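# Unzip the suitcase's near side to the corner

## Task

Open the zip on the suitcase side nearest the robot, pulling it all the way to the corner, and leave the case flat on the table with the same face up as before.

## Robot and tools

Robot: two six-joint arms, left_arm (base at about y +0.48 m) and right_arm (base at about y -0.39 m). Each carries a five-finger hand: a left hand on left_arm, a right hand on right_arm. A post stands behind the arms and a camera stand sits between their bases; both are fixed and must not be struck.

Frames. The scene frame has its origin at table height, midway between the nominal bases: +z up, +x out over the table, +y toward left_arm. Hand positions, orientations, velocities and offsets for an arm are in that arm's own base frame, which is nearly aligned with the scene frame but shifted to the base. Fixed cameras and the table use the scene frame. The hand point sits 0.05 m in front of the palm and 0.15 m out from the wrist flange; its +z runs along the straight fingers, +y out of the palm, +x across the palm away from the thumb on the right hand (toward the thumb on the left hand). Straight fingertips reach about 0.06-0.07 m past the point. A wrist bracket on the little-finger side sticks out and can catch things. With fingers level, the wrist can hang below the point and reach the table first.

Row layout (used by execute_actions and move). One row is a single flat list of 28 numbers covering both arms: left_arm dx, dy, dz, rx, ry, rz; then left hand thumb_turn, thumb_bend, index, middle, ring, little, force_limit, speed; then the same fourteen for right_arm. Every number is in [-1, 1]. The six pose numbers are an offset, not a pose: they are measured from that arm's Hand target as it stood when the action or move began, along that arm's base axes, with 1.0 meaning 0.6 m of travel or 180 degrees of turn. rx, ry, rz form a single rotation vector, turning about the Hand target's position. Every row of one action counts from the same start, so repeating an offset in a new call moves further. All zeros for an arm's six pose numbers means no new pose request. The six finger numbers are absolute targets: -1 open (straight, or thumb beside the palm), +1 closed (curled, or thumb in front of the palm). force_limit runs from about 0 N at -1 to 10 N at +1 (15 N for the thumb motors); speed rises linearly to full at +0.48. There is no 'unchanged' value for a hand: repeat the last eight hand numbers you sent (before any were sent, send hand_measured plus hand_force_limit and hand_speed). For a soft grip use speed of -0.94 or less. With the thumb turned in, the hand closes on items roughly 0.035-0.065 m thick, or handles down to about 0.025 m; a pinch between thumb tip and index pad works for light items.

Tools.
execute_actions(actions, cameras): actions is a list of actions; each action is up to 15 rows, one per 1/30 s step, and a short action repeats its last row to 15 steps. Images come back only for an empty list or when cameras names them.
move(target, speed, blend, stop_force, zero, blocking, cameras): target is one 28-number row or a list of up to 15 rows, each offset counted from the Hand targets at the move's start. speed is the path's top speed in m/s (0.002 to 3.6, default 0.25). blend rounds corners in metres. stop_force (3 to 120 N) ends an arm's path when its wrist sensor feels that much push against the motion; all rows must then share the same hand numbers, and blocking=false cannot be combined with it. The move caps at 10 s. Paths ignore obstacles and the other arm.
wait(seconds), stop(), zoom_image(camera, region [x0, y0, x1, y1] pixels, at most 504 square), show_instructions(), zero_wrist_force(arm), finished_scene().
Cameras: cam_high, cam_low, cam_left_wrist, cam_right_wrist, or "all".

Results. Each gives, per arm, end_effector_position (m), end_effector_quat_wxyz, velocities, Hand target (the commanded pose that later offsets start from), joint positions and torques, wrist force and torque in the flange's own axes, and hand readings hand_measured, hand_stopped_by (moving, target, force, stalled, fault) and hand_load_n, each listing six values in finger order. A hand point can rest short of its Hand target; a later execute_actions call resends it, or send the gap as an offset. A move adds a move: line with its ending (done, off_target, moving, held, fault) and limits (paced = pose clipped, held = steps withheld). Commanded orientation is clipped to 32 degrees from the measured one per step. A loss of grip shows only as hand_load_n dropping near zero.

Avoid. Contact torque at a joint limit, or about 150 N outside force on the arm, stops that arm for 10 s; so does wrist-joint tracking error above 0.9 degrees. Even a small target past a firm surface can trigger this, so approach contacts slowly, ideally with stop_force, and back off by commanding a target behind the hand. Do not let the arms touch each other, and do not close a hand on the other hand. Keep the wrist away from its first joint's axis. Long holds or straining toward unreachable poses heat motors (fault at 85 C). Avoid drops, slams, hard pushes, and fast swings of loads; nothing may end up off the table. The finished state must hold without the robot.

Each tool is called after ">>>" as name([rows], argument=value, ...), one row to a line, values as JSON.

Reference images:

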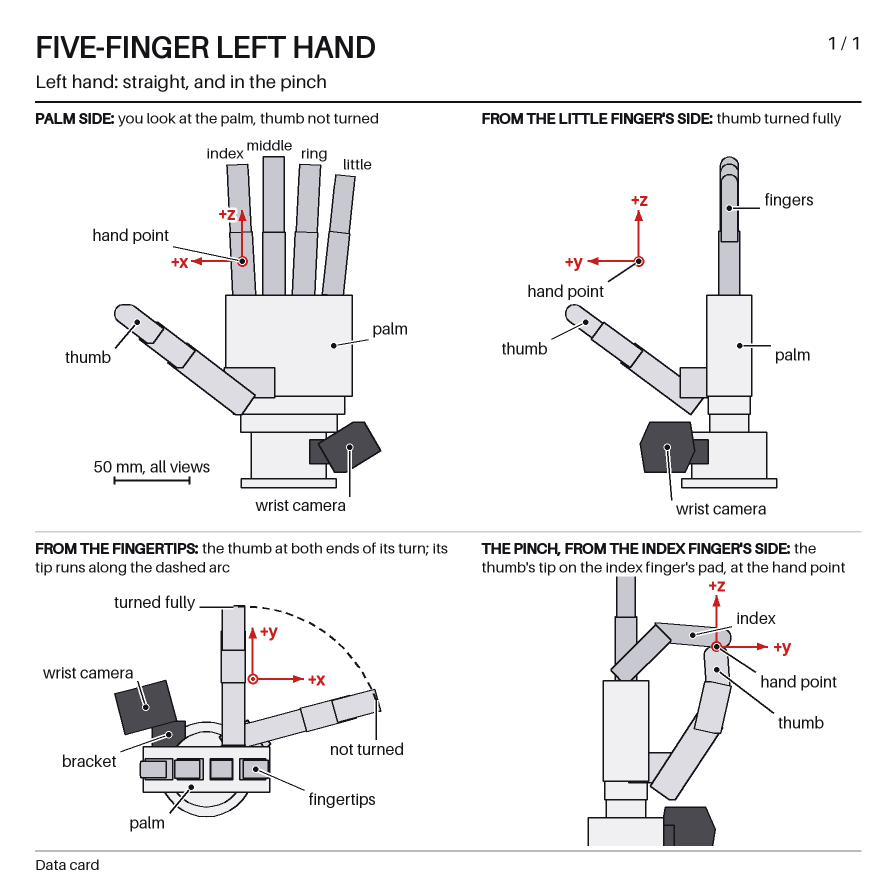

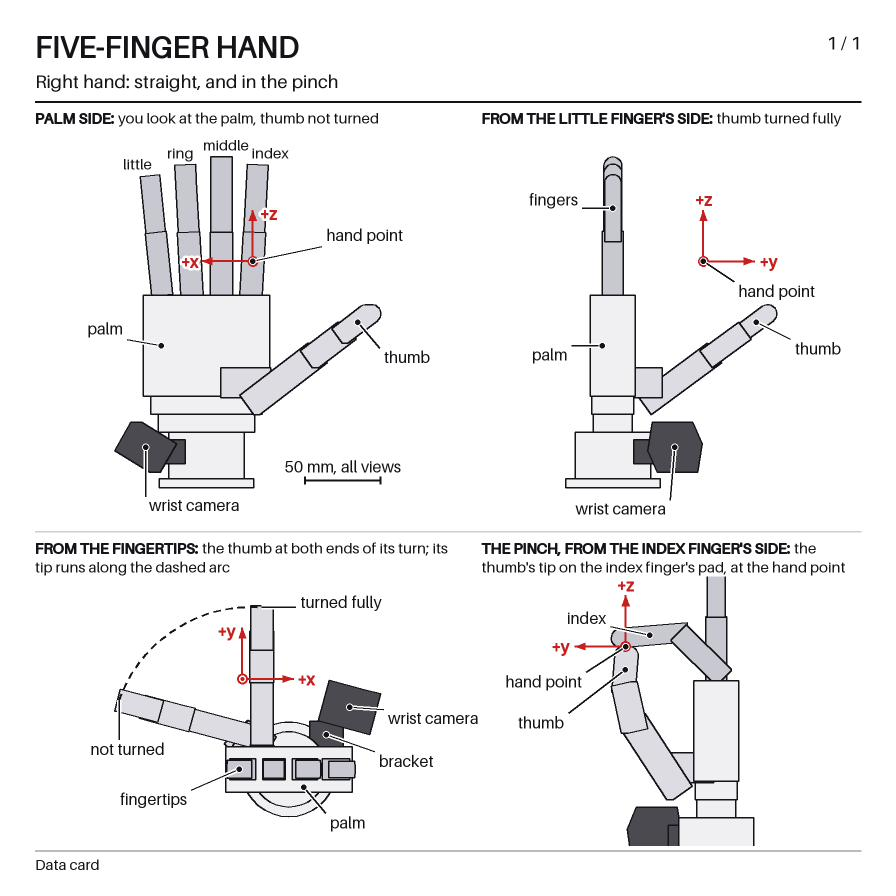

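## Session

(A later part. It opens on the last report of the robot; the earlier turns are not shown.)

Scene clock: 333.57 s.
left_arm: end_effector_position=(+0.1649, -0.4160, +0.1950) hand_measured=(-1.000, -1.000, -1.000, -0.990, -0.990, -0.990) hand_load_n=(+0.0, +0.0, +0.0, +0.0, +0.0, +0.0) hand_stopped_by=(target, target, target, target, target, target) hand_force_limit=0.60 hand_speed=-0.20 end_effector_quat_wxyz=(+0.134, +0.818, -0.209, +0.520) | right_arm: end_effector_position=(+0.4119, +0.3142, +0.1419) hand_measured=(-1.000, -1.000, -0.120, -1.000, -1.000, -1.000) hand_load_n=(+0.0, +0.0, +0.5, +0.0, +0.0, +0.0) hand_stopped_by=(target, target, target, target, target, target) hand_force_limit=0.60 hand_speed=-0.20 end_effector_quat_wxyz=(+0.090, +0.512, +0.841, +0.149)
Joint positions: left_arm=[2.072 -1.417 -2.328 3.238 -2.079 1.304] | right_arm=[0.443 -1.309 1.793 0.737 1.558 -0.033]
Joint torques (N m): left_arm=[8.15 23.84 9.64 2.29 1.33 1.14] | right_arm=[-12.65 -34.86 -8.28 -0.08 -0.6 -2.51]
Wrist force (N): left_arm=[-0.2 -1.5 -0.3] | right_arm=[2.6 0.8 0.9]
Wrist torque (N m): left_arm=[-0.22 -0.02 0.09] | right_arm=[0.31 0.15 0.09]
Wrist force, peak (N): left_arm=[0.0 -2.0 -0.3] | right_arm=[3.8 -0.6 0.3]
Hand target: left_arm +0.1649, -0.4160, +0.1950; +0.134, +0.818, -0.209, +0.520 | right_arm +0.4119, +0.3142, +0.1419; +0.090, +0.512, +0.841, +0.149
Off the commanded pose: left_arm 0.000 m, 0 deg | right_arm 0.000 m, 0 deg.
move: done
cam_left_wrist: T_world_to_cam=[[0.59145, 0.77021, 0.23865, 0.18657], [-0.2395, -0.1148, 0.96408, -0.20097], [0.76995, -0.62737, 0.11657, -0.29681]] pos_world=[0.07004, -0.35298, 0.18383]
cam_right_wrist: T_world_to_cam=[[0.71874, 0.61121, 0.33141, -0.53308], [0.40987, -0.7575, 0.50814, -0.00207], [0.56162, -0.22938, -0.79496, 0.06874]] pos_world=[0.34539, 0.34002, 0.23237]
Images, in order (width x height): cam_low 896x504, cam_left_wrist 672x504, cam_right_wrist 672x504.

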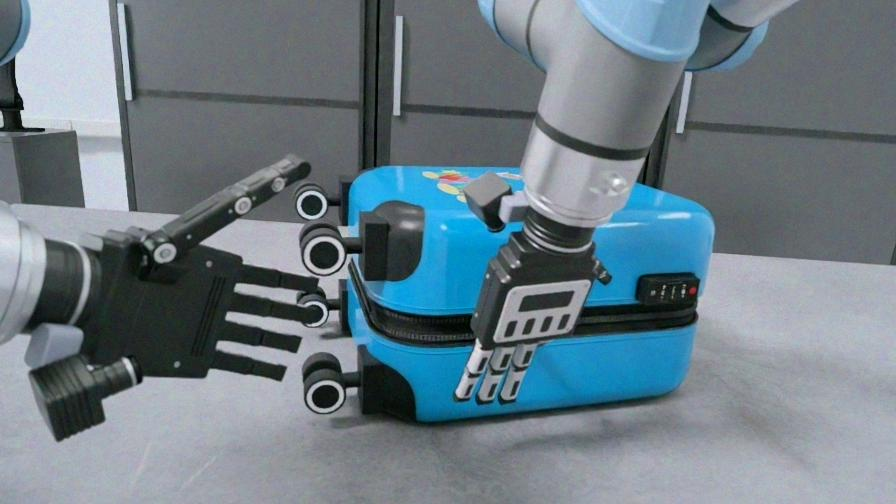

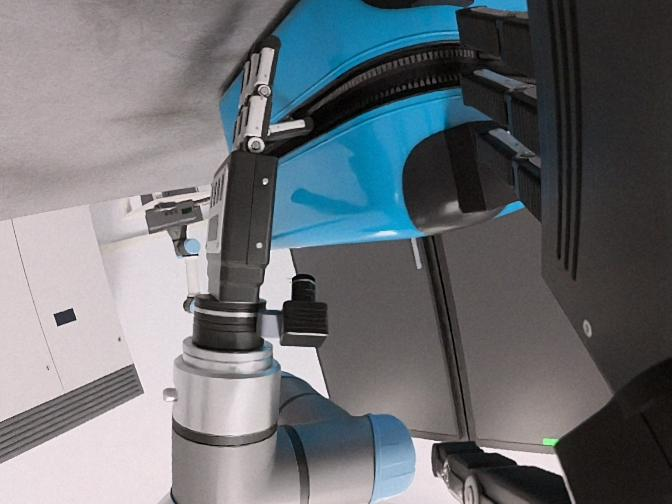

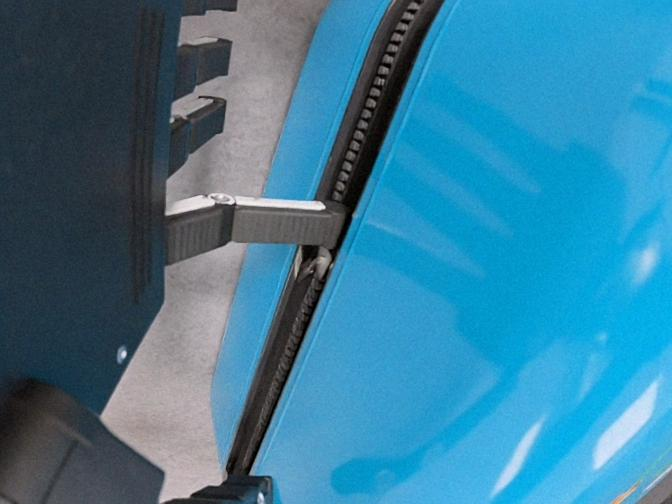

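>>> move([
  [0.058,0.06,0.3417,0,0,0,-1,-1,-1,-0.99,-0.99,-0.99,0.6,-0.2,-0.0017,0.0047,0,0,0,0,-1,-1,-0.12,-1,-1,-1,0.6,-0.2],
  [0.2945,0.0007,0.3,0.443,-0.0358,-0.637,-1,-1,-1,-0.99,-0.99,-0.99,0.6,-0.2,-0.0017,0.0047,0,0,0,0,-1,-1,-0.12,-1,-1,-1,0.6,-0.2],
], speed=0.2, blend=[0.03,0], cameras=["all"])

Scene clock: 343.17 s.
left_arm: end_effector_position=(+0.3403, -0.4140, +0.3736) hand_measured=(-1.000, -1.000, -1.000, -0.990, -0.990, -0.990) hand_load_n=(+0.0, +0.0, +0.0, +0.0, +0.0, +0.0) hand_stopped_by=(target, target, target, target, target, target) hand_force_limit=0.60 hand_speed=-0.20 end_effector_quat_wxyz=(+0.018, -0.172, +0.984, -0.039) | right_arm: end_effector_position=(+0.4109, +0.3170, +0.1419) hand_measured=(-1.000, -1.000, -0.120, -1.000, -1.000, -1.000) hand_load_n=(+0.0, +0.0, +1.0, +0.0, +0.0, +0.0) hand_stopped_by=(target, target, target, target, target, target) hand_force_limit=0.60 hand_speed=-0.20 end_effector_quat_wxyz=(+0.090, +0.512, +0.841, +0.149)
Joint positions: left_arm=[2.509 -2.506 -0.035 1.051 -1.542 3.732] | right_arm=[0.451 -1.306 1.789 0.738 1.561 -0.025]
Joint torques (N m): left_arm=[-9.27 37.11 21.01 0.05 -1.26 1.78] | right_arm=[6.61 -18.92 -29.96 3.66 1.12 2.28]
Wrist force (N): left_arm=[0.2 -1.2 0.4] | right_arm=[-1.3 -0.5 1.2]
Wrist torque (N m): left_arm=[-0.20 0.00 0.02] | right_arm=[0.19 0.21 -0.08]
Wrist force, peak (N): left_arm=[0.0 -2.1 -0.3] | right_arm=[2.9 0.7 0.9]
Hand target: left_arm +0.3416, -0.4156, +0.3750; +0.001, -0.170, +0.985, +0.001 | right_arm +0.4109, +0.3170, +0.1419; +0.090, +0.512, +0.841, +0.149
Off the commanded pose: left_arm 0.002 m, 5 deg | right_arm 0.000 m, 0 deg.
elbow stopped short (left arm): the move would have taken joint 3 (elbow) straighter than the controller allows.
move: off_target (left_arm)
cam_left_wrist: T_world_to_cam=[[0.05999, -0.99735, 0.04111, -0.43851], [-0.85883, -0.03058, 0.51134, 0.0838], [-0.50873, -0.06598, -0.85839, 0.58039]] pos_world=[0.39353, -0.39649, 0.47337]
cam_right_wrist: T_world_to_cam=[[0.71874, 0.61121, 0.33141, -0.53413], [0.40987, -0.7575, 0.50814, 0.00053], [0.56162, -0.22938, -0.79496, 0.06997]] pos_world=[0.34439, 0.34292, 0.23237]

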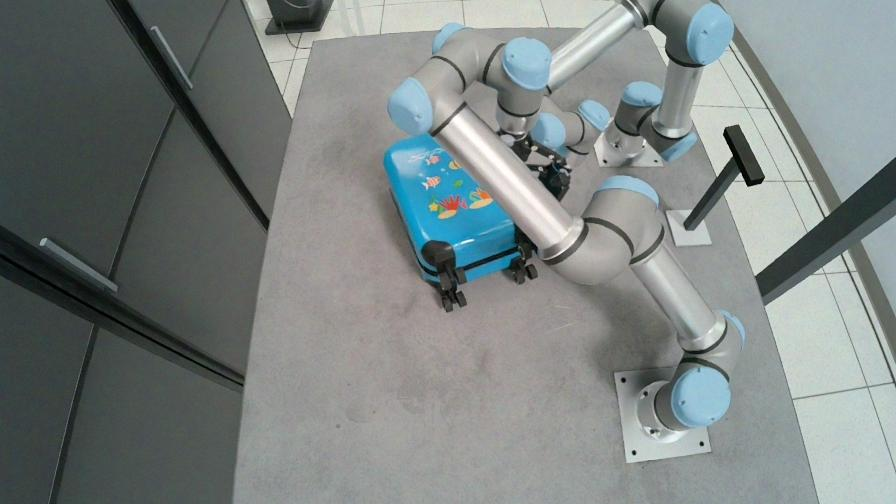

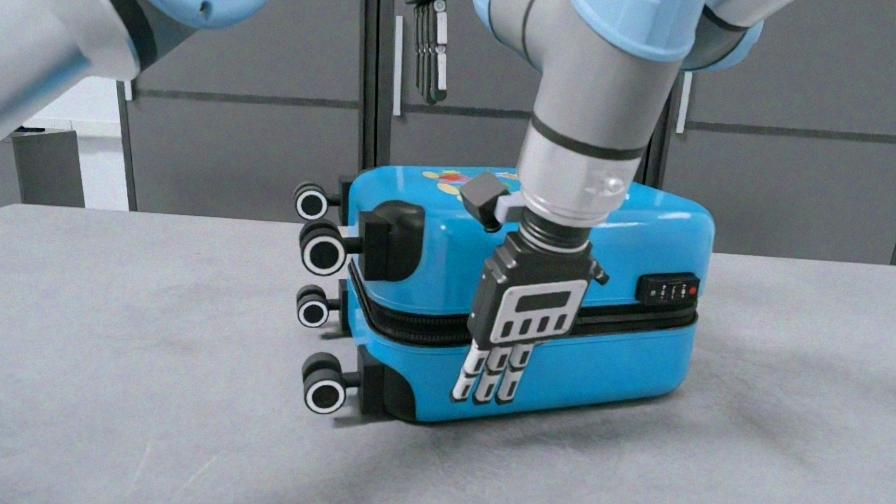

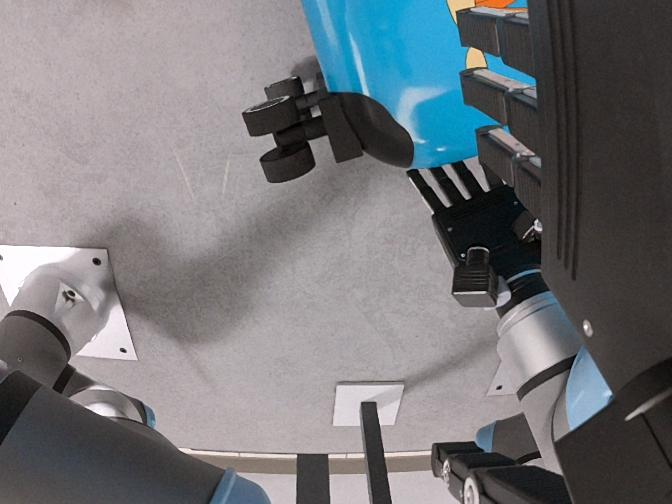

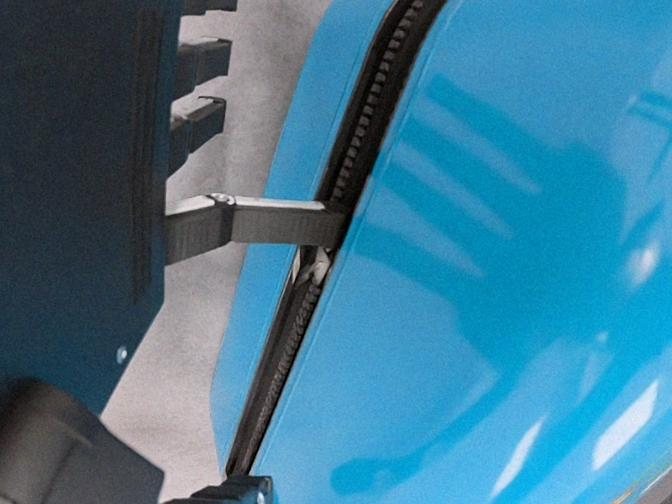

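>>> move(target=[0,0,-0.1,0,0,0,-1,-1,-1,-0.99,-0.99,-0.99,0.6,-0.2,0,0,0,0,0,0,-1,-1,-0.12,-1,-1,-1,0.6,-0.2], speed=0.08)

>>> move(target=[0,0,-0.08,0,0,0,-1,-1,-1,-0.99,-0.99,-0.99,0.6,-0.2,0,0,0,0,0,0,-1,-1,-0.12,-1,-1,-1,0.6,-0.2], speed=0.008, stop_force=14, cameras=["cam_high","cam_low"])

Scene clock: 344.73 s.
left_arm: end_effector_position=(+0.3416, -0.4156, +0.3150) hand_measured=(-1.000, -1.000, -1.000, -0.990, -0.990, -0.990) hand_load_n=(+0.0, +0.0, +0.0, +0.0, +0.0, +0.0) hand_stopped_by=(target, target, target, target, target, target) hand_force_limit=0.60 hand_speed=-0.20 end_effector_quat_wxyz=(+0.001, -0.170, +0.985, +0.001) | right_arm: end_effector_position=(+0.4109, +0.3170, +0.1419) hand_measured=(-1.000, -1.000, -0.120, -1.000, -1.000, -1.000) hand_load_n=(-0.5, +0.0, +1.0, +0.0, +0.0, +0.0) hand_stopped_by=(target, target, target, target, target, target) hand_force_limit=0.60 hand_speed=-0.20 end_effector_quat_wxyz=(+0.090, +0.512, +0.841, +0.149)
Joint positions: left_arm=[2.494 -2.411 -0.422 1.261 -1.573 3.724] | right_arm=[0.451 -1.306 1.789 0.738 1.561 -0.025]
Joint torques (N m): left_arm=[-8.57 64.18 7.94 -0.24 -1.4 -1.01] | right_arm=[8.08 -19.86 -29.26 3.81 1.44 2.17]
Wrist force (N): left_arm=[0.4 -1.7 0.2] | right_arm=[-0.8 -0.5 1.0]
Wrist torque (N m): left_arm=[-0.25 -0.04 0.13] | right_arm=[0.21 0.14 -0.04]
Wrist force, peak (N): left_arm=[0.4 -1.8 0.7] | right_arm=[-1.1 -0.8 1.2]
Hand target: left_arm +0.3416, -0.4156, +0.3150; +0.001, -0.170, +0.985, +0.001 | right_arm +0.4109, +0.3170, +0.1419; +0.090, +0.512, +0.841, +0.149
Off the commanded pose: left_arm 0.000 m, 0 deg | right_arm 0.000 m, 0 deg.
move: done

Scene clock: 349.00 s.
left_arm: end_effector_position=(+0.3416, -0.4156, +0.2899) hand_measured=(-1.000, -1.000, -1.000, -0.990, -0.990, -0.990) hand_load_n=(+0.0, +0.0, +0.0, +0.0, +0.0, +0.0) hand_stopped_by=(target, target, target, target, target, target) hand_force_limit=0.60 hand_speed=-0.20 end_effector_quat_wxyz=(+0.001, -0.170, +0.985, +0.001) | right_arm: end_effector_position=(+0.4109, +0.3170, +0.1419) hand_measured=(-1.000, -1.000, -0.120, -1.000, -1.000, -1.000) hand_load_n=(+0.0, +0.0, +1.0, +0.0, +0.0, +0.0) hand_stopped_by=(target, target, target, target, target, target) hand_force_limit=0.60 hand_speed=-0.20 end_effector_quat_wxyz=(+0.090, +0.512, +0.841, +0.149)
Joint positions: left_arm=[2.494 -2.378 -0.548 1.355 -1.573 3.724] | right_arm=[0.451 -1.306 1.789 0.738 1.561 -0.025]
Joint torques (N m): left_arm=[-6 29.06 19.9 -3.13 -0.3 -0.43] | right_arm=[7.25 -19.23 -29.76 3.62 1.3 2.39]
Wrist force (N): left_arm=[-0.9 -2.3 -12.2] | right_arm=[-1.1 -0.6 1.0]
Wrist torque (N m): left_arm=[0.48 -0.33 0.08] | right_arm=[0.18 0.20 -0.07]
Wrist force, peak (N): left_arm=[-0.7 -2.8 -18.5] | right_arm=[-1.3 -0.6 1.0]
Hand target: left_arm +0.3416, -0.4156, +0.2898; +0.001, -0.170, +0.985, +0.001 (not the last commanded pose) | right_arm +0.4109, +0.3170, +0.1419; +0.090, +0.512, +0.841, +0.149
Off the commanded pose: left_arm 0.023 m, 0 deg | right_arm 0.000 m, 0 deg.
move: contact (left_arm)

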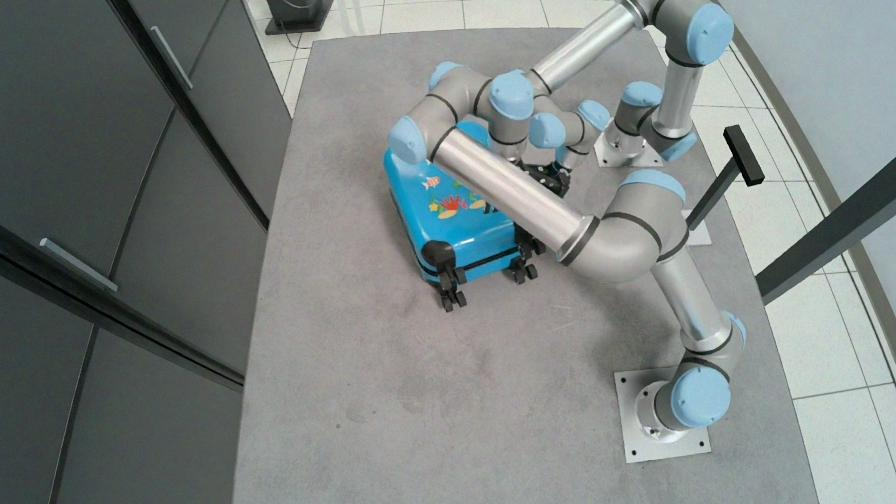

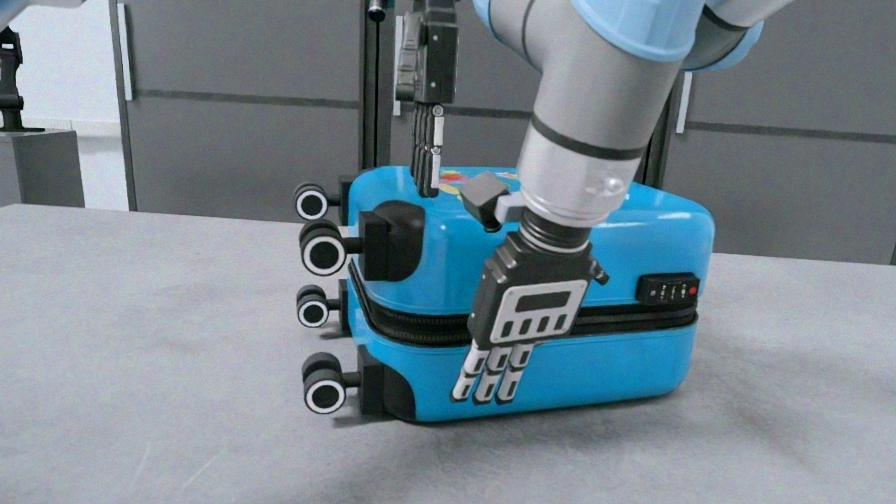

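>>> move(target=[0,0,0,0,0,0,-1,-1,-1,-0.99,-0.99,-0.99,0.6,-0.2,0.0083,-0.0236,0,0,0,0,-1,-1,-0.12,-1,-1,-1,0.6,-0.2], speed=0.01, stop_force=10, cameras=["cam_low","cam_right_wrist"])

>>> zoom_image(camera="cam_right_wrist", region=[280, 150, 440, 330])

Scene clock: 351.33 s.
left_arm: end_effector_position=(+0.3416, -0.4156, +0.2899) hand_measured=(-1.000, -1.000, -1.000, -0.990, -0.990, -0.990) hand_load_n=(+0.0, +0.0, +0.0, +5.5, +0.0, +0.0) hand_stopped_by=(target, target, target, target, target, target) hand_force_limit=0.60 hand_speed=-0.20 end_effector_quat_wxyz=(+0.001, -0.170, +0.985, +0.001) | right_arm: end_effector_position=(+0.4143, +0.3074, +0.1419) hand_measured=(-1.000, -1.000, -0.120, -1.000, -1.000, -1.000) hand_load_n=(+0.0, +0.0, +0.0, +0.0, +0.0, +0.0) hand_stopped_by=(target, target, target, target, target, target) hand_force_limit=0.60 hand_speed=-0.20 end_effector_quat_wxyz=(+0.090, +0.512, +0.841, +0.149)
Joint positions: left_arm=[2.494 -2.378 -0.548 1.355 -1.573 3.724] | right_arm=[0.423 -1.316 1.802 0.735 1.552 -0.052]
Joint torques (N m): left_arm=[-5.23 31.09 12.23 -0.8 -0.42 -0.5] | right_arm=[4.24 -18.29 -29.69 3.91 2.96 2.74]
Wrist force (N): left_arm=[1.7 -13.6 -16.1] | right_arm=[6.0 1.4 1.4]
Wrist torque (N m): left_arm=[0.75 -0.42 0.47] | right_arm=[0.28 0.24 -0.03]
Wrist force, peak (N): left_arm=[1.8 -13.5 -16.5] | right_arm=[8.5 1.5 1.3]
Hand target: left_arm +0.3416, -0.4156, +0.2898; +0.001, -0.170, +0.985, +0.001 | right_arm +0.4142, +0.3074, +0.1419; +0.090, +0.512, +0.841, +0.149 (not the last commanded pose)
Off the commanded pose: left_arm 0.000 m, 0 deg | right_arm 0.005 m, 0 deg.
move: contact (right_arm)
cam_right_wrist: T_world_to_cam=[[0.71874, 0.61122, 0.33141, -0.53071], [0.40988, -0.75749, 0.50814, -0.00814], [0.56162, -0.22938, -0.79496, 0.06585]] pos_world=[0.34779, 0.33332, 0.23237]

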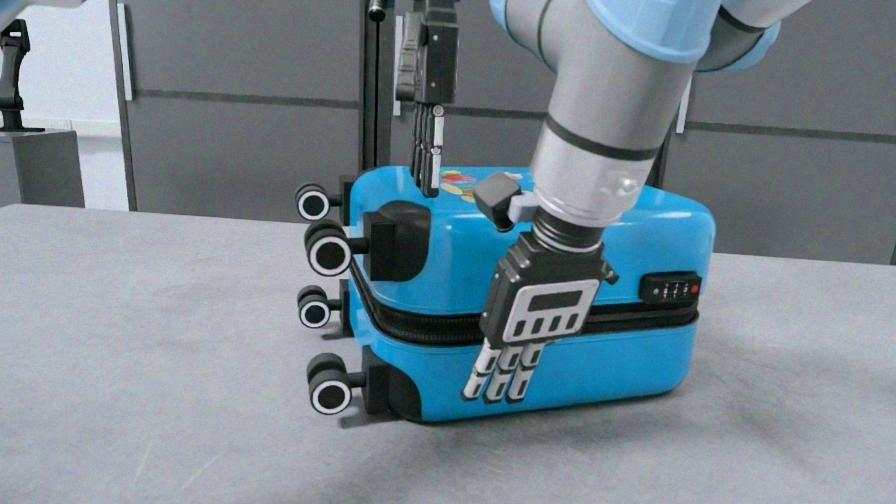

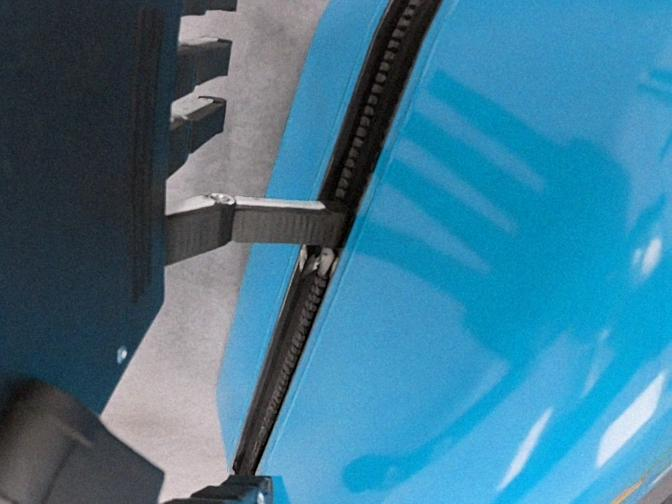

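Scaled by 2.800 from the camera's image (finer frame: 960x720).

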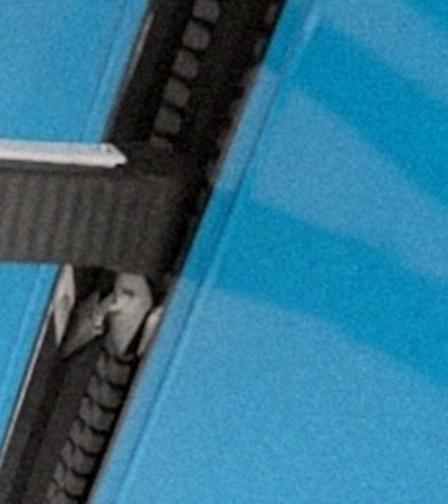

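>>> move([
  [0,0,0,0,0,0,-1,-1,-1,-0.99,-0.99,-0.99,0.6,-0.2,-0.0022,0.0063,0,0,0,0,-1,-1,-0.12,-1,-1,-1,0.6,-0.2],
  [0,0,0,0,0,0,-1,-1,-1,-0.99,-0.99,-0.99,0.6,-0.2,-0.007,0.0046,0,0,0,0,-1,-1,-0.12,-1,-1,-1,0.6,-0.2],
], speed=0.02)

>>> move(target=[0,0,0,0,0,0,-1,-1,-1,-0.99,-0.99,-0.99,0.6,-0.2,0.0044,-0.0126,0,0,0,0,-1,-1,-0.12,-1,-1,-1,0.6,-0.2], speed=0.01, stop_force=6, cameras=["cam_low","cam_right_wrist"])

>>> zoom_image(camera="cam_right_wrist", region=[280, 150, 440, 330])

Scene clock: 353.10 s.
left_arm: end_effector_position=(+0.3416, -0.4156, +0.2898) hand_measured=(-1.000, -1.000, -1.000, -0.990, -0.990, -0.990) hand_load_n=(+0.0, -0.5, +0.0, +5.5, +0.0, -0.5) hand_stopped_by=(target, target, target, target, target, target) hand_force_limit=0.60 hand_speed=-0.20 end_effector_quat_wxyz=(+0.001, -0.170, +0.985, +0.001) | right_arm: end_effector_position=(+0.4101, +0.3102, +0.1419) hand_measured=(-1.000, -1.000, -0.120, -1.000, -1.000, -1.000) hand_load_n=(+0.0, +0.0, +0.5, +0.0, +0.0, +0.0) hand_stopped_by=(target, target, target, target, target, target) hand_force_limit=0.60 hand_speed=-0.20 end_effector_quat_wxyz=(+0.090, +0.512, +0.841, +0.149)
Joint positions: left_arm=[2.494 -2.378 -0.548 1.355 -1.573 3.724] | right_arm=[0.435 -1.318 1.805 0.734 1.556 -0.041]
Joint torques (N m): left_arm=[-7.75 31.47 10.99 -0.38 -0.41 -0.3] | right_arm=[8.03 -35.57 -7.95 -0.04 1.22 2.18]
Wrist force (N): left_arm=[0.6 -7.7 -16.4] | right_arm=[-0.9 0.9 0.7]
Wrist torque (N m): left_arm=[1.02 -0.39 0.26] | right_arm=[0.27 0.22 -0.06]
Wrist force, peak (N): left_arm=[1.6 -13.4 -17.0] | right_arm=[6.2 1.4 1.3]
Hand target: left_arm +0.3416, -0.4156, +0.2898; +0.001, -0.170, +0.985, +0.001 | right_arm +0.4100, +0.3102, +0.1419; +0.090, +0.512, +0.841, +0.149
Off the commanded pose: left_arm 0.000 m, 0 deg | right_arm 0.000 m, 0 deg.
move: done

Scene clock: 354.70 s.
left_arm: end_effector_position=(+0.3416, -0.4156, +0.2898) hand_measured=(-1.000, -1.000, -1.000, -0.990, -0.990, -0.990) hand_load_n=(+0.0, +0.0, +0.0, +5.5, +0.0, +0.0) hand_stopped_by=(target, target, target, target, target, target) hand_force_limit=0.60 hand_speed=-0.20 end_effector_quat_wxyz=(+0.001, -0.170, +0.985, +0.001) | right_arm: end_effector_position=(+0.4127, +0.3026, +0.1419) hand_measured=(-1.000, -1.000, -0.120, -1.000, -1.000, -1.000) hand_load_n=(+0.0, -0.5, +0.0, +0.0, +0.0, +0.0) hand_stopped_by=(target, target, target, target, target, target) hand_force_limit=0.60 hand_speed=-0.20 end_effector_quat_wxyz=(+0.090, +0.512, +0.841, +0.149)
Joint positions: left_arm=[2.494 -2.378 -0.548 1.355 -1.573 3.724] | right_arm=[0.412 -1.326 1.816 0.732 1.548 -0.062]
Joint torques (N m): left_arm=[-6.35 32.78 9.53 -0.54 -0.42 -0.55] | right_arm=[-10.97 -34 -7.47 -0.08 -1.3 -2.52]
Wrist force (N): left_arm=[0.7 -7.8 -16.5] | right_arm=[-0.8 0.7 0.7]
Wrist torque (N m): left_arm=[1.00 -0.40 0.26] | right_arm=[0.23 0.20 0.05]
Wrist force, peak (N): left_arm=[0.7 -7.9 -16.7] | right_arm=[-0.7 1.1 0.8]
Hand target: left_arm +0.3416, -0.4156, +0.2898; +0.001, -0.170, +0.985, +0.001 | right_arm +0.4127, +0.3026, +0.1419; +0.090, +0.512, +0.841, +0.149
Off the commanded pose: left_arm 0.000 m, 0 deg | right_arm 0.000 m, 0 deg.
move: done
cam_right_wrist: T_world_to_cam=[[0.71874, 0.61122, 0.33141, -0.52662], [0.40988, -0.75749, 0.50814, -0.01112], [0.56162, -0.22938, -0.79496, 0.06565]] pos_world=[0.34619, 0.32852, 0.23237]

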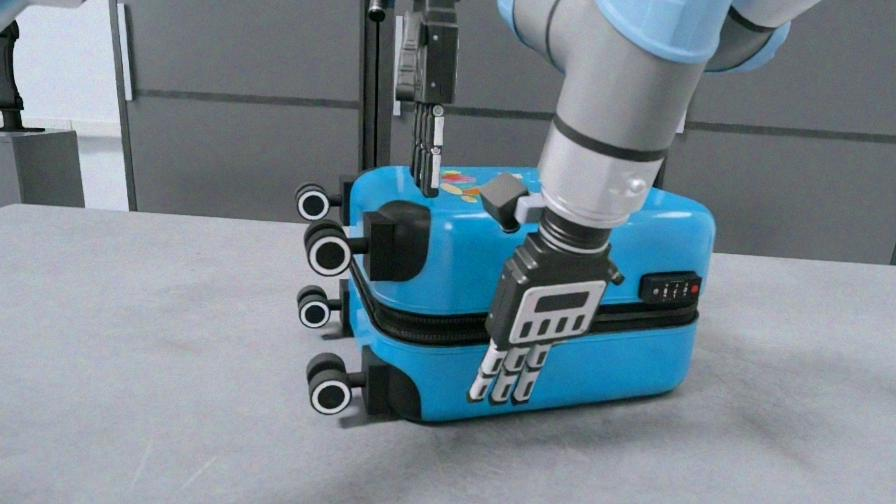

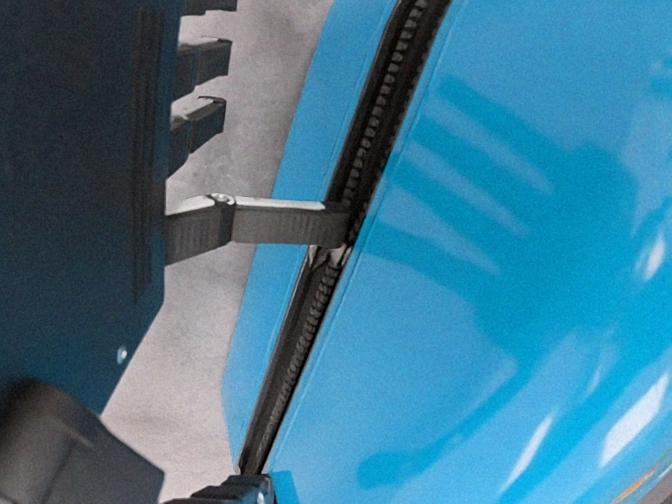

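Scaled by 2.800 from the camera's image (finer frame: 960x720).

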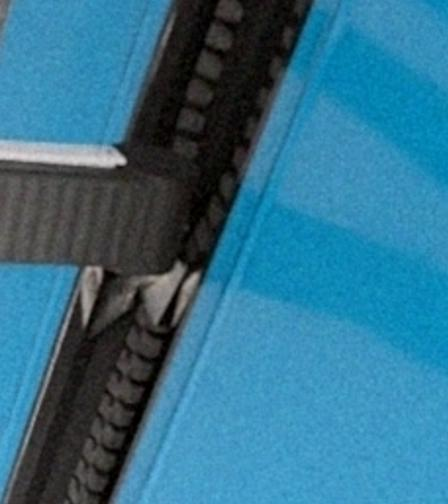

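>>> execute_actions(actions=[])

Scene clock: 357.47 s.
left_arm: end_effector_position=(+0.3416, -0.4156, +0.2898) hand_measured=(-1.000, -1.000, -1.000, -0.990, -0.990, -0.990) hand_load_n=(+0.0, +0.0, +0.0, +5.5, +0.0, +0.0) hand_stopped_by=(target, target, target, target, target, target) hand_force_limit=0.60 hand_speed=-0.20 end_effector_quat_wxyz=(+0.001, -0.170, +0.985, +0.001) | right_arm: end_effector_position=(+0.4127, +0.3026, +0.1419) hand_measured=(-1.000, -1.000, -0.120, -1.000, -1.000, -1.000) hand_load_n=(+0.0, +0.0, +0.0, +0.0, +0.0, +0.0) hand_stopped_by=(target, target, target, target, target, target) hand_force_limit=0.60 hand_speed=-0.20 end_effector_quat_wxyz=(+0.090, +0.512, +0.841, +0.149)
Joint positions: left_arm=[2.494 -2.378 -0.548 1.355 -1.573 3.724] | right_arm=[0.412 -1.326 1.816 0.732 1.548 -0.062]
Joint velocities: within noise
Joint torques (N m): left_arm=[-5.59 36.12 9.95 -0.47 -0.51 -0.71] | right_arm=[-11.6 -34.65 -8.75 -0.18 -1.37 -2.64]
Motor temperatures (°C): left_arm=[30 32 32 49 46 49] | right_arm=[37 44 37 48 47 37]
Wrist force (N): left_arm=[0.7 -7.8 -16.5] | right_arm=[-0.8 0.5 0.6]
Wrist torque (N m): left_arm=[1.01 -0.41 0.27] | right_arm=[0.20 0.19 0.04]
Wrist force, peak (N): left_arm=[0.7 -7.8 -16.8] | right_arm=[-1.1 0.8 0.9]
Hand target: left_arm +0.3416, -0.4156, +0.2898; +0.001, -0.170, +0.985, +0.001 | right_arm +0.4127, +0.3026, +0.1419; +0.090, +0.512, +0.841, +0.149
Off the commanded pose: left_arm 0.000 m, 0 deg | right_arm 0.000 m, 0 deg.
camera_calibration:
cam_left_wrist: T_world_to_cam=[[0.05551, -0.99785, -0.03475, -0.41331], [-0.83405, -0.06547, 0.5478, 0.09415], [-0.5489, -0.00143, -0.83589, 0.54312]] pos_world=[0.39958, -0.40548, 0.38805]
cam_right_wrist: T_world_to_cam=[[0.71874, 0.61122, 0.33141, -0.52662], [0.40988, -0.75749, 0.50814, -0.01112], [0.56162, -0.22938, -0.79496, 0.06565]] pos_world=[0.34619, 0.32852, 0.23237]

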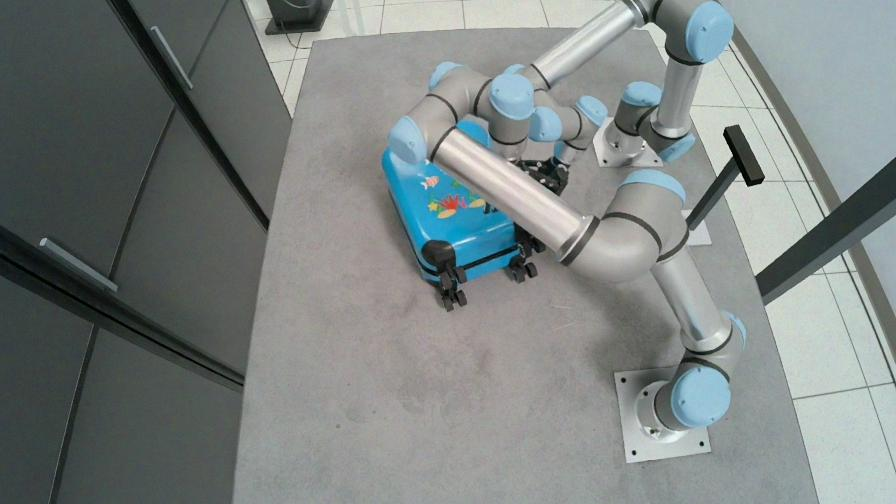

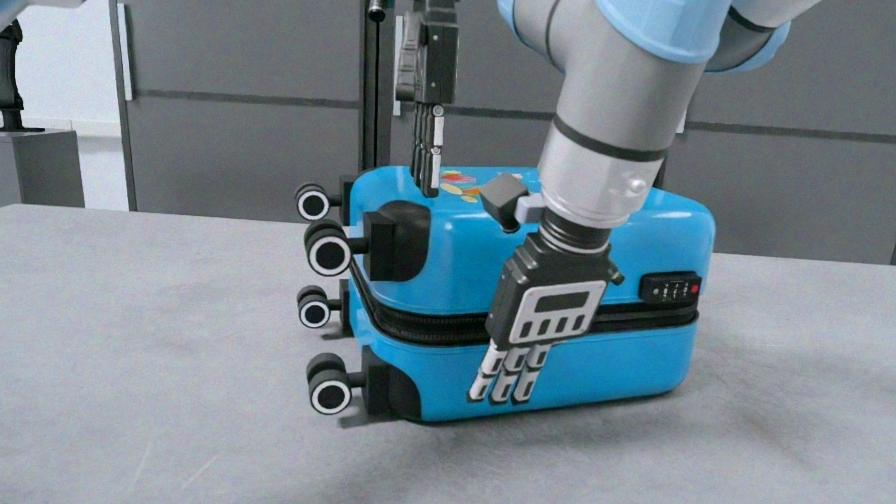

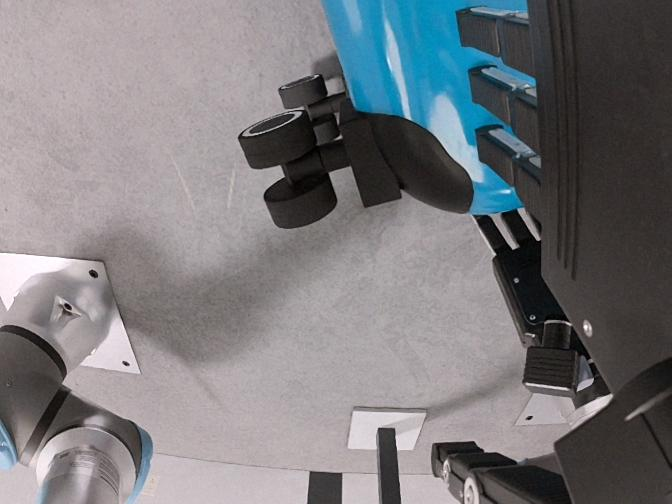

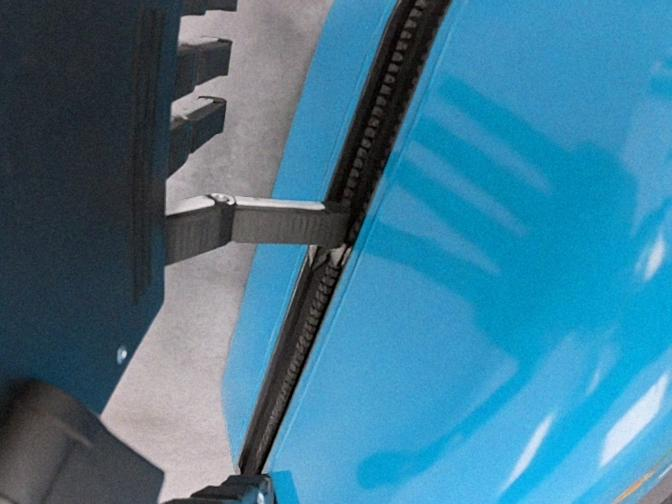

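>>> zoom_image(camera="cam_right_wrist", region=[230, 150, 430, 320])

>>> zoom_image(camera="cam_right_wrist", region=[300, 0, 480, 200])

>>> zoom_image(camera="cam_low", region=[280, 160, 520, 430])

Scaled by 2.520 from the camera's image (finer frame: 960x720).

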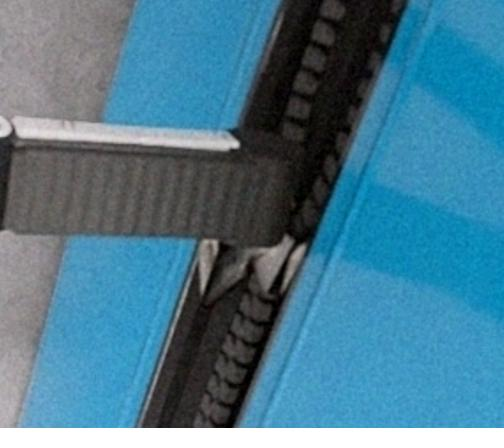

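Scaled by 2.520 from the camera's image (finer frame: 960x720).

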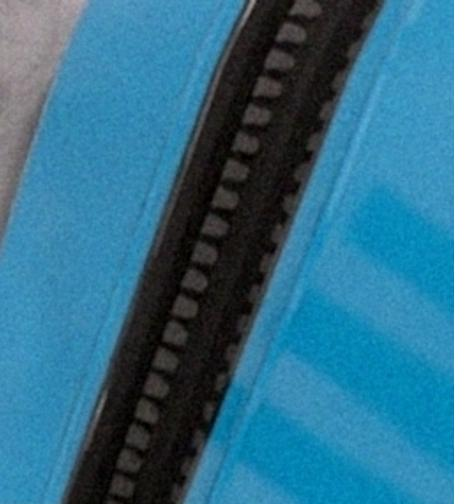

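Scaled by 1.867 from the camera's image (finer frame: 1280x720).

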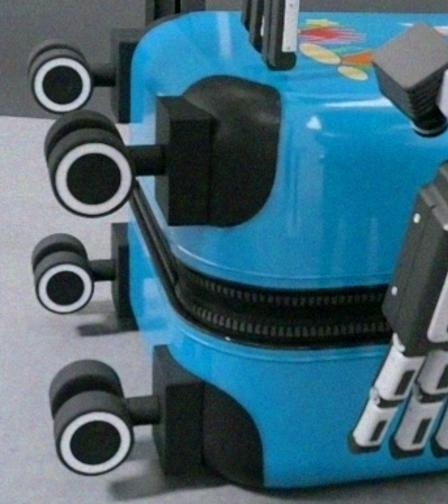

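>>> move(target=[0,0,0,0,0,0,-1,-1,-1,-0.99,-0.99,-0.99,0.6,-0.2, -0.0161,0.0258,0,0,0,0,-1,-1,-0.12,-1,-1,-1,0.6,-0.2], speed=0.03, cameras=["cam_right_wrist","cam_low"])

Scene clock: 359.30 s.
left_arm: end_effector_position=(+0.3416, -0.4156, +0.2898) hand_measured=(-1.000, -1.000, -1.000, -0.990, -0.990, -0.990) hand_load_n=(+0.0, +0.0, +0.0, +5.0, +0.5, +0.0) hand_stopped_by=(target, target, target, target, target, target) hand_force_limit=0.60 hand_speed=-0.20 end_effector_quat_wxyz=(+0.001, -0.170, +0.985, +0.001) | right_arm: end_effector_position=(+0.4031, +0.3181, +0.1419) hand_measured=(-1.000, -1.000, -0.120, -1.000, -1.000, -1.000) hand_load_n=(+0.0, +0.0, +0.0, +0.0, +0.0, +0.0) hand_stopped_by=(target, target, target, target, target, target) hand_force_limit=0.60 hand_speed=-0.20 end_effector_quat_wxyz=(+0.090, +0.512, +0.841, +0.149)
Joint positions: left_arm=[2.494 -2.378 -0.548 1.355 -1.573 3.724] | right_arm=[0.463 -1.317 1.803 0.735 1.565 -0.014]
Joint torques (N m): left_arm=[-6.4 37.3 10.65 -0.43 -0.56 -0.49] | right_arm=[8.51 -17.36 -29.32 4.02 1.45 2.65]
Wrist force (N): left_arm=[0.7 -7.8 -16.4] | right_arm=[-0.6 0.8 0.6]
Wrist torque (N m): left_arm=[1.00 -0.41 0.27] | right_arm=[0.26 0.18 -0.04]
Wrist force, peak (N): left_arm=[0.6 -7.8 -16.7] | right_arm=[-1.1 0.7 0.9]
Hand target: left_arm +0.3416, -0.4156, +0.2898; +0.001, -0.170, +0.985, +0.001 | right_arm +0.4030, +0.3181, +0.1419; +0.090, +0.512, +0.841, +0.149
Off the commanded pose: left_arm 0.000 m, 0 deg | right_arm 0.000 m, 0 deg.
move: done
cam_right_wrist: T_world_to_cam=[[0.71874, 0.61122, 0.33141, -0.52914], [0.40988, -0.75749, 0.50814, 0.00448], [0.56162, -0.22938, -0.79496, 0.07458]] pos_world=[0.33659, 0.34392, 0.23237]
Images, in order (width x height): cam_low 896x504, cam_right_wrist 672x504.

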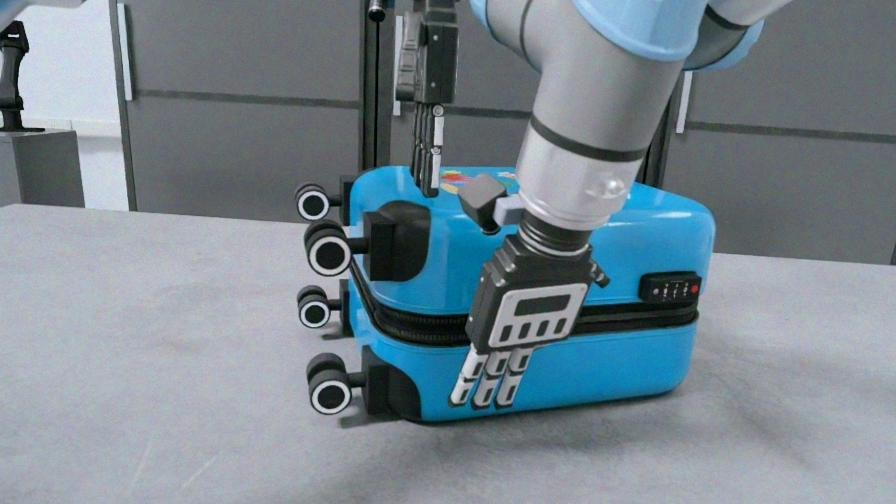

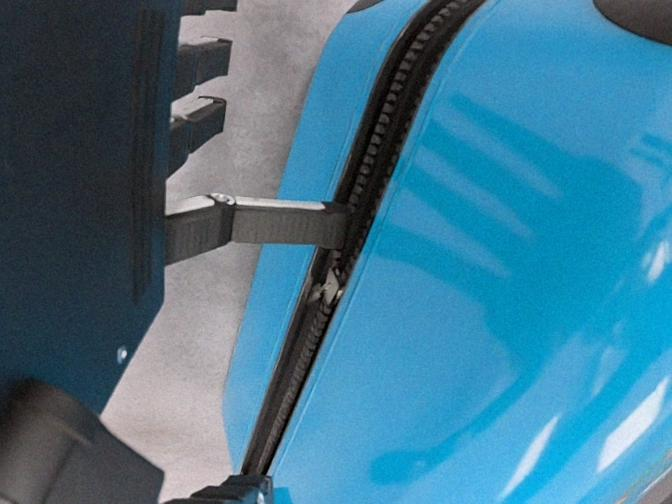

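>>> zoom_image(camera="cam_right_wrist", region=[280, 230, 380, 330])

>>> zoom_image(camera="cam_right_wrist", region=[230, 180, 410, 480])

Scaled by 5.040 from the camera's image (finer frame: 960x720).

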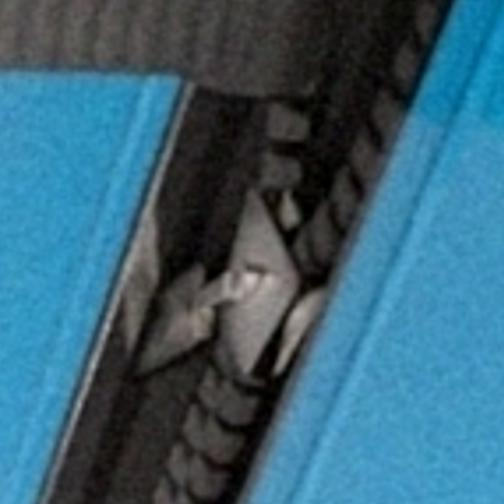

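Scaled by 1.680 from the camera's image (finer frame: 960x720).

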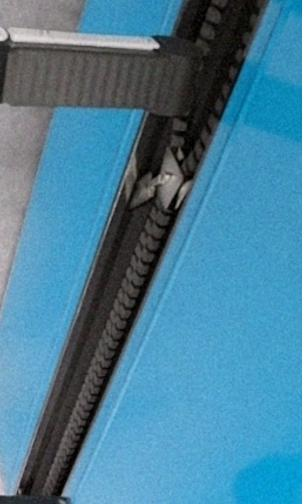

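>>> zoom_image(camera="cam_low", region=[290, 270, 370, 430])

Scaled by 3.150 from the camera's image (finer frame: 1280x720).

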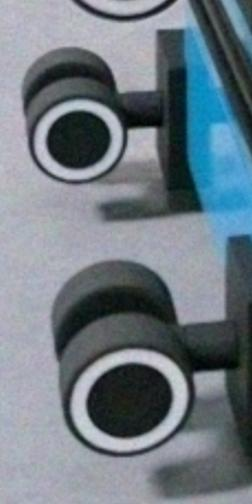

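>>> move([
  [0,0,0,0,0,0,-1,-1,-1,-0.99,-0.99,-0.99,0.6,-0.2, -0.0188,-0.0067,-0.0017,0,0,0,-1,-1,-0.12,-1,-1,-1,0.6,-0.2],
  [0,0,0,0,0,0,-1,-1,-1,-0.99,-0.99,-0.99,0.6,-0.2, 0.0098,-0.0858,-0.0017,0,0,0,-1,-1,-0.12,-1,-1,-1,0.6,-0.2],
], speed=0.05, cameras=["cam_right_wrist"])

>>> move(target=[0,0,0,0,0,0,-1,-1,-1,-0.99,-0.99,-0.99,0.6,-0.2, 0.0345,0.0123,0,0,0,0,-1,-1,-0.12,-1,-1,-1,0.6,-0.2], speed=0.012, stop_force=3, cameras=["cam_right_wrist"])

Scene clock: 363.53 s.
left_arm: end_effector_position=(+0.3416, -0.4156, +0.2898) hand_measured=(-1.000, -1.000, -1.000, -0.990, -0.990, -0.990) hand_load_n=(+0.0, +0.0, +0.0, +5.5, +0.0, +0.0) hand_stopped_by=(target, target, target, target, target, target) hand_force_limit=0.60 hand_speed=-0.20 end_effector_quat_wxyz=(+0.001, -0.170, +0.985, +0.001) | right_arm: end_effector_position=(+0.4089, +0.2667, +0.1409) hand_measured=(-1.000, -1.000, -0.120, -1.000, -1.000, -1.000) hand_load_n=(+0.0, +0.0, +0.5, +0.0, +0.0, +0.0) hand_stopped_by=(target, target, target, target, target, target) hand_force_limit=0.60 hand_speed=-0.20 end_effector_quat_wxyz=(+0.090, +0.512, +0.841, +0.149)
Joint positions: left_arm=[2.494 -2.378 -0.548 1.355 -1.573 3.724] | right_arm=[0.318 -1.387 1.896 0.716 1.516 -0.151]
Joint torques (N m): left_arm=[-5.87 41.89 9.94 -0.33 -0.54 -0.84] | right_arm=[-10.9 -31.08 -7.59 -0.19 -1.33 -2.5]
Wrist force (N): left_arm=[0.7 -7.9 -16.4] | right_arm=[-0.8 0.6 0.6]
Wrist torque (N m): left_arm=[0.99 -0.41 0.27] | right_arm=[0.19 0.18 0.02]
Wrist force, peak (N): left_arm=[0.5 -7.9 -16.8] | right_arm=[-1.0 1.1 0.8]
Hand target: left_arm +0.3416, -0.4156, +0.2898; +0.001, -0.170, +0.985, +0.001 | right_arm +0.4089, +0.2666, +0.1409; +0.090, +0.512, +0.841, +0.149
Off the commanded pose: left_arm 0.000 m, 0 deg | right_arm 0.000 m, 0 deg.
move: done
cam_right_wrist: T_world_to_cam=[[0.71871, 0.61127, 0.33137, -0.50155], [0.40992, -0.75745, 0.50816, -0.03635], [0.56162, -0.22938, -0.79496, 0.05873]] pos_world=[0.34239, 0.29252, 0.23137]

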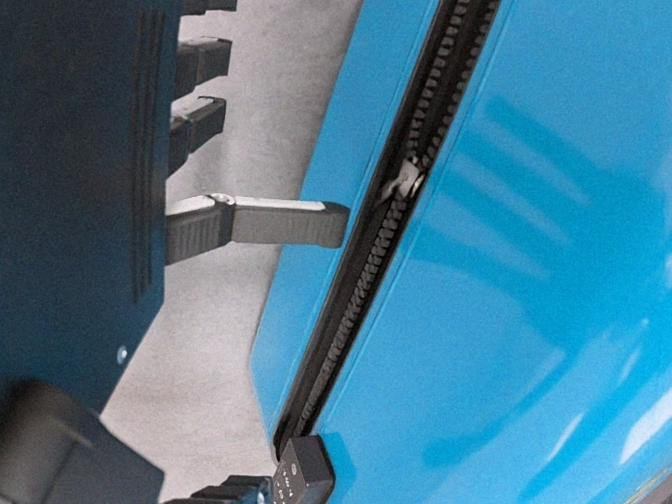

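Scene clock: 366.17 s.
left_arm: end_effector_position=(+0.3416, -0.4156, +0.2898) hand_measured=(-1.000, -1.000, -1.000, -0.990, -0.990, -0.990) hand_load_n=(+0.0, +0.0, +0.0, +5.5, +0.0, +0.0) hand_stopped_by=(target, target, target, target, target, target) hand_force_limit=0.60 hand_speed=-0.20 end_effector_quat_wxyz=(+0.001, -0.170, +0.985, +0.001) | right_arm: end_effector_position=(+0.4274, +0.2732, +0.1409) hand_measured=(-1.000, -1.000, -0.120, -1.000, -1.000, -1.000) hand_load_n=(+0.0, +0.0, +0.5, +0.0, +0.0, +0.0) hand_stopped_by=(target, target, target, target, target, target) hand_force_limit=0.60 hand_speed=-0.20 end_effector_quat_wxyz=(+0.090, +0.512, +0.841, +0.149)
Joint positions: left_arm=[2.494 -2.378 -0.548 1.355 -1.573 3.724] | right_arm=[0.319 -1.344 1.843 0.727 1.516 -0.149]
Joint torques (N m): left_arm=[-5.21 44 10.54 -0.36 -0.66 -0.78] | right_arm=[-3 -32.91 -8.52 -0.63 0.82 0.47]
Wrist force (N): left_arm=[0.9 -7.9 -16.1] | right_arm=[0.2 -1.4 -0.3]
Wrist torque (N m): left_arm=[0.96 -0.41 0.28] | right_arm=[0.19 0.15 -0.07]
Wrist force, peak (N): left_arm=[0.7 -7.9 -16.7] | right_arm=[0.4 -4.7 -1.7]
Hand target: left_arm +0.3416, -0.4156, +0.2898; +0.001, -0.170, +0.985, +0.001 | right_arm +0.4274, +0.2732, +0.1409; +0.090, +0.512, +0.841, +0.149 (not the last commanded pose)
Off the commanded pose: left_arm 0.000 m, 0 deg | right_arm 0.002 m, 0 deg.
move: contact (right_arm)
cam_right_wrist: T_world_to_cam=[[0.71875, 0.61125, 0.33132, -0.51888], [0.40995, -0.75746, 0.50813, -0.03894], [0.56155, -0.22939, -0.79501, 0.0499]] pos_world=[0.36089, 0.29912, 0.23137]

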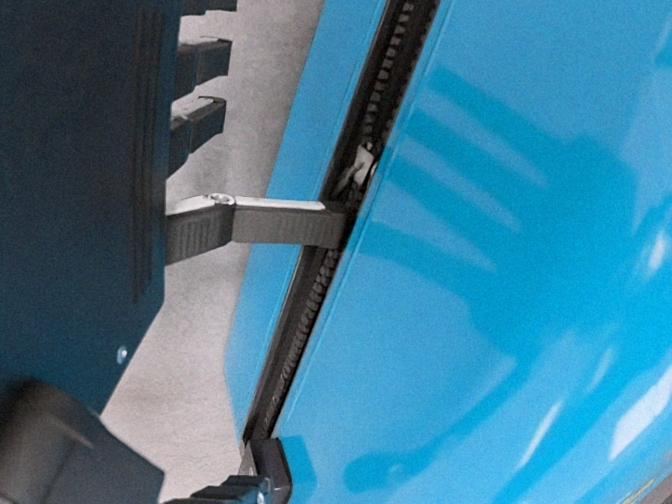

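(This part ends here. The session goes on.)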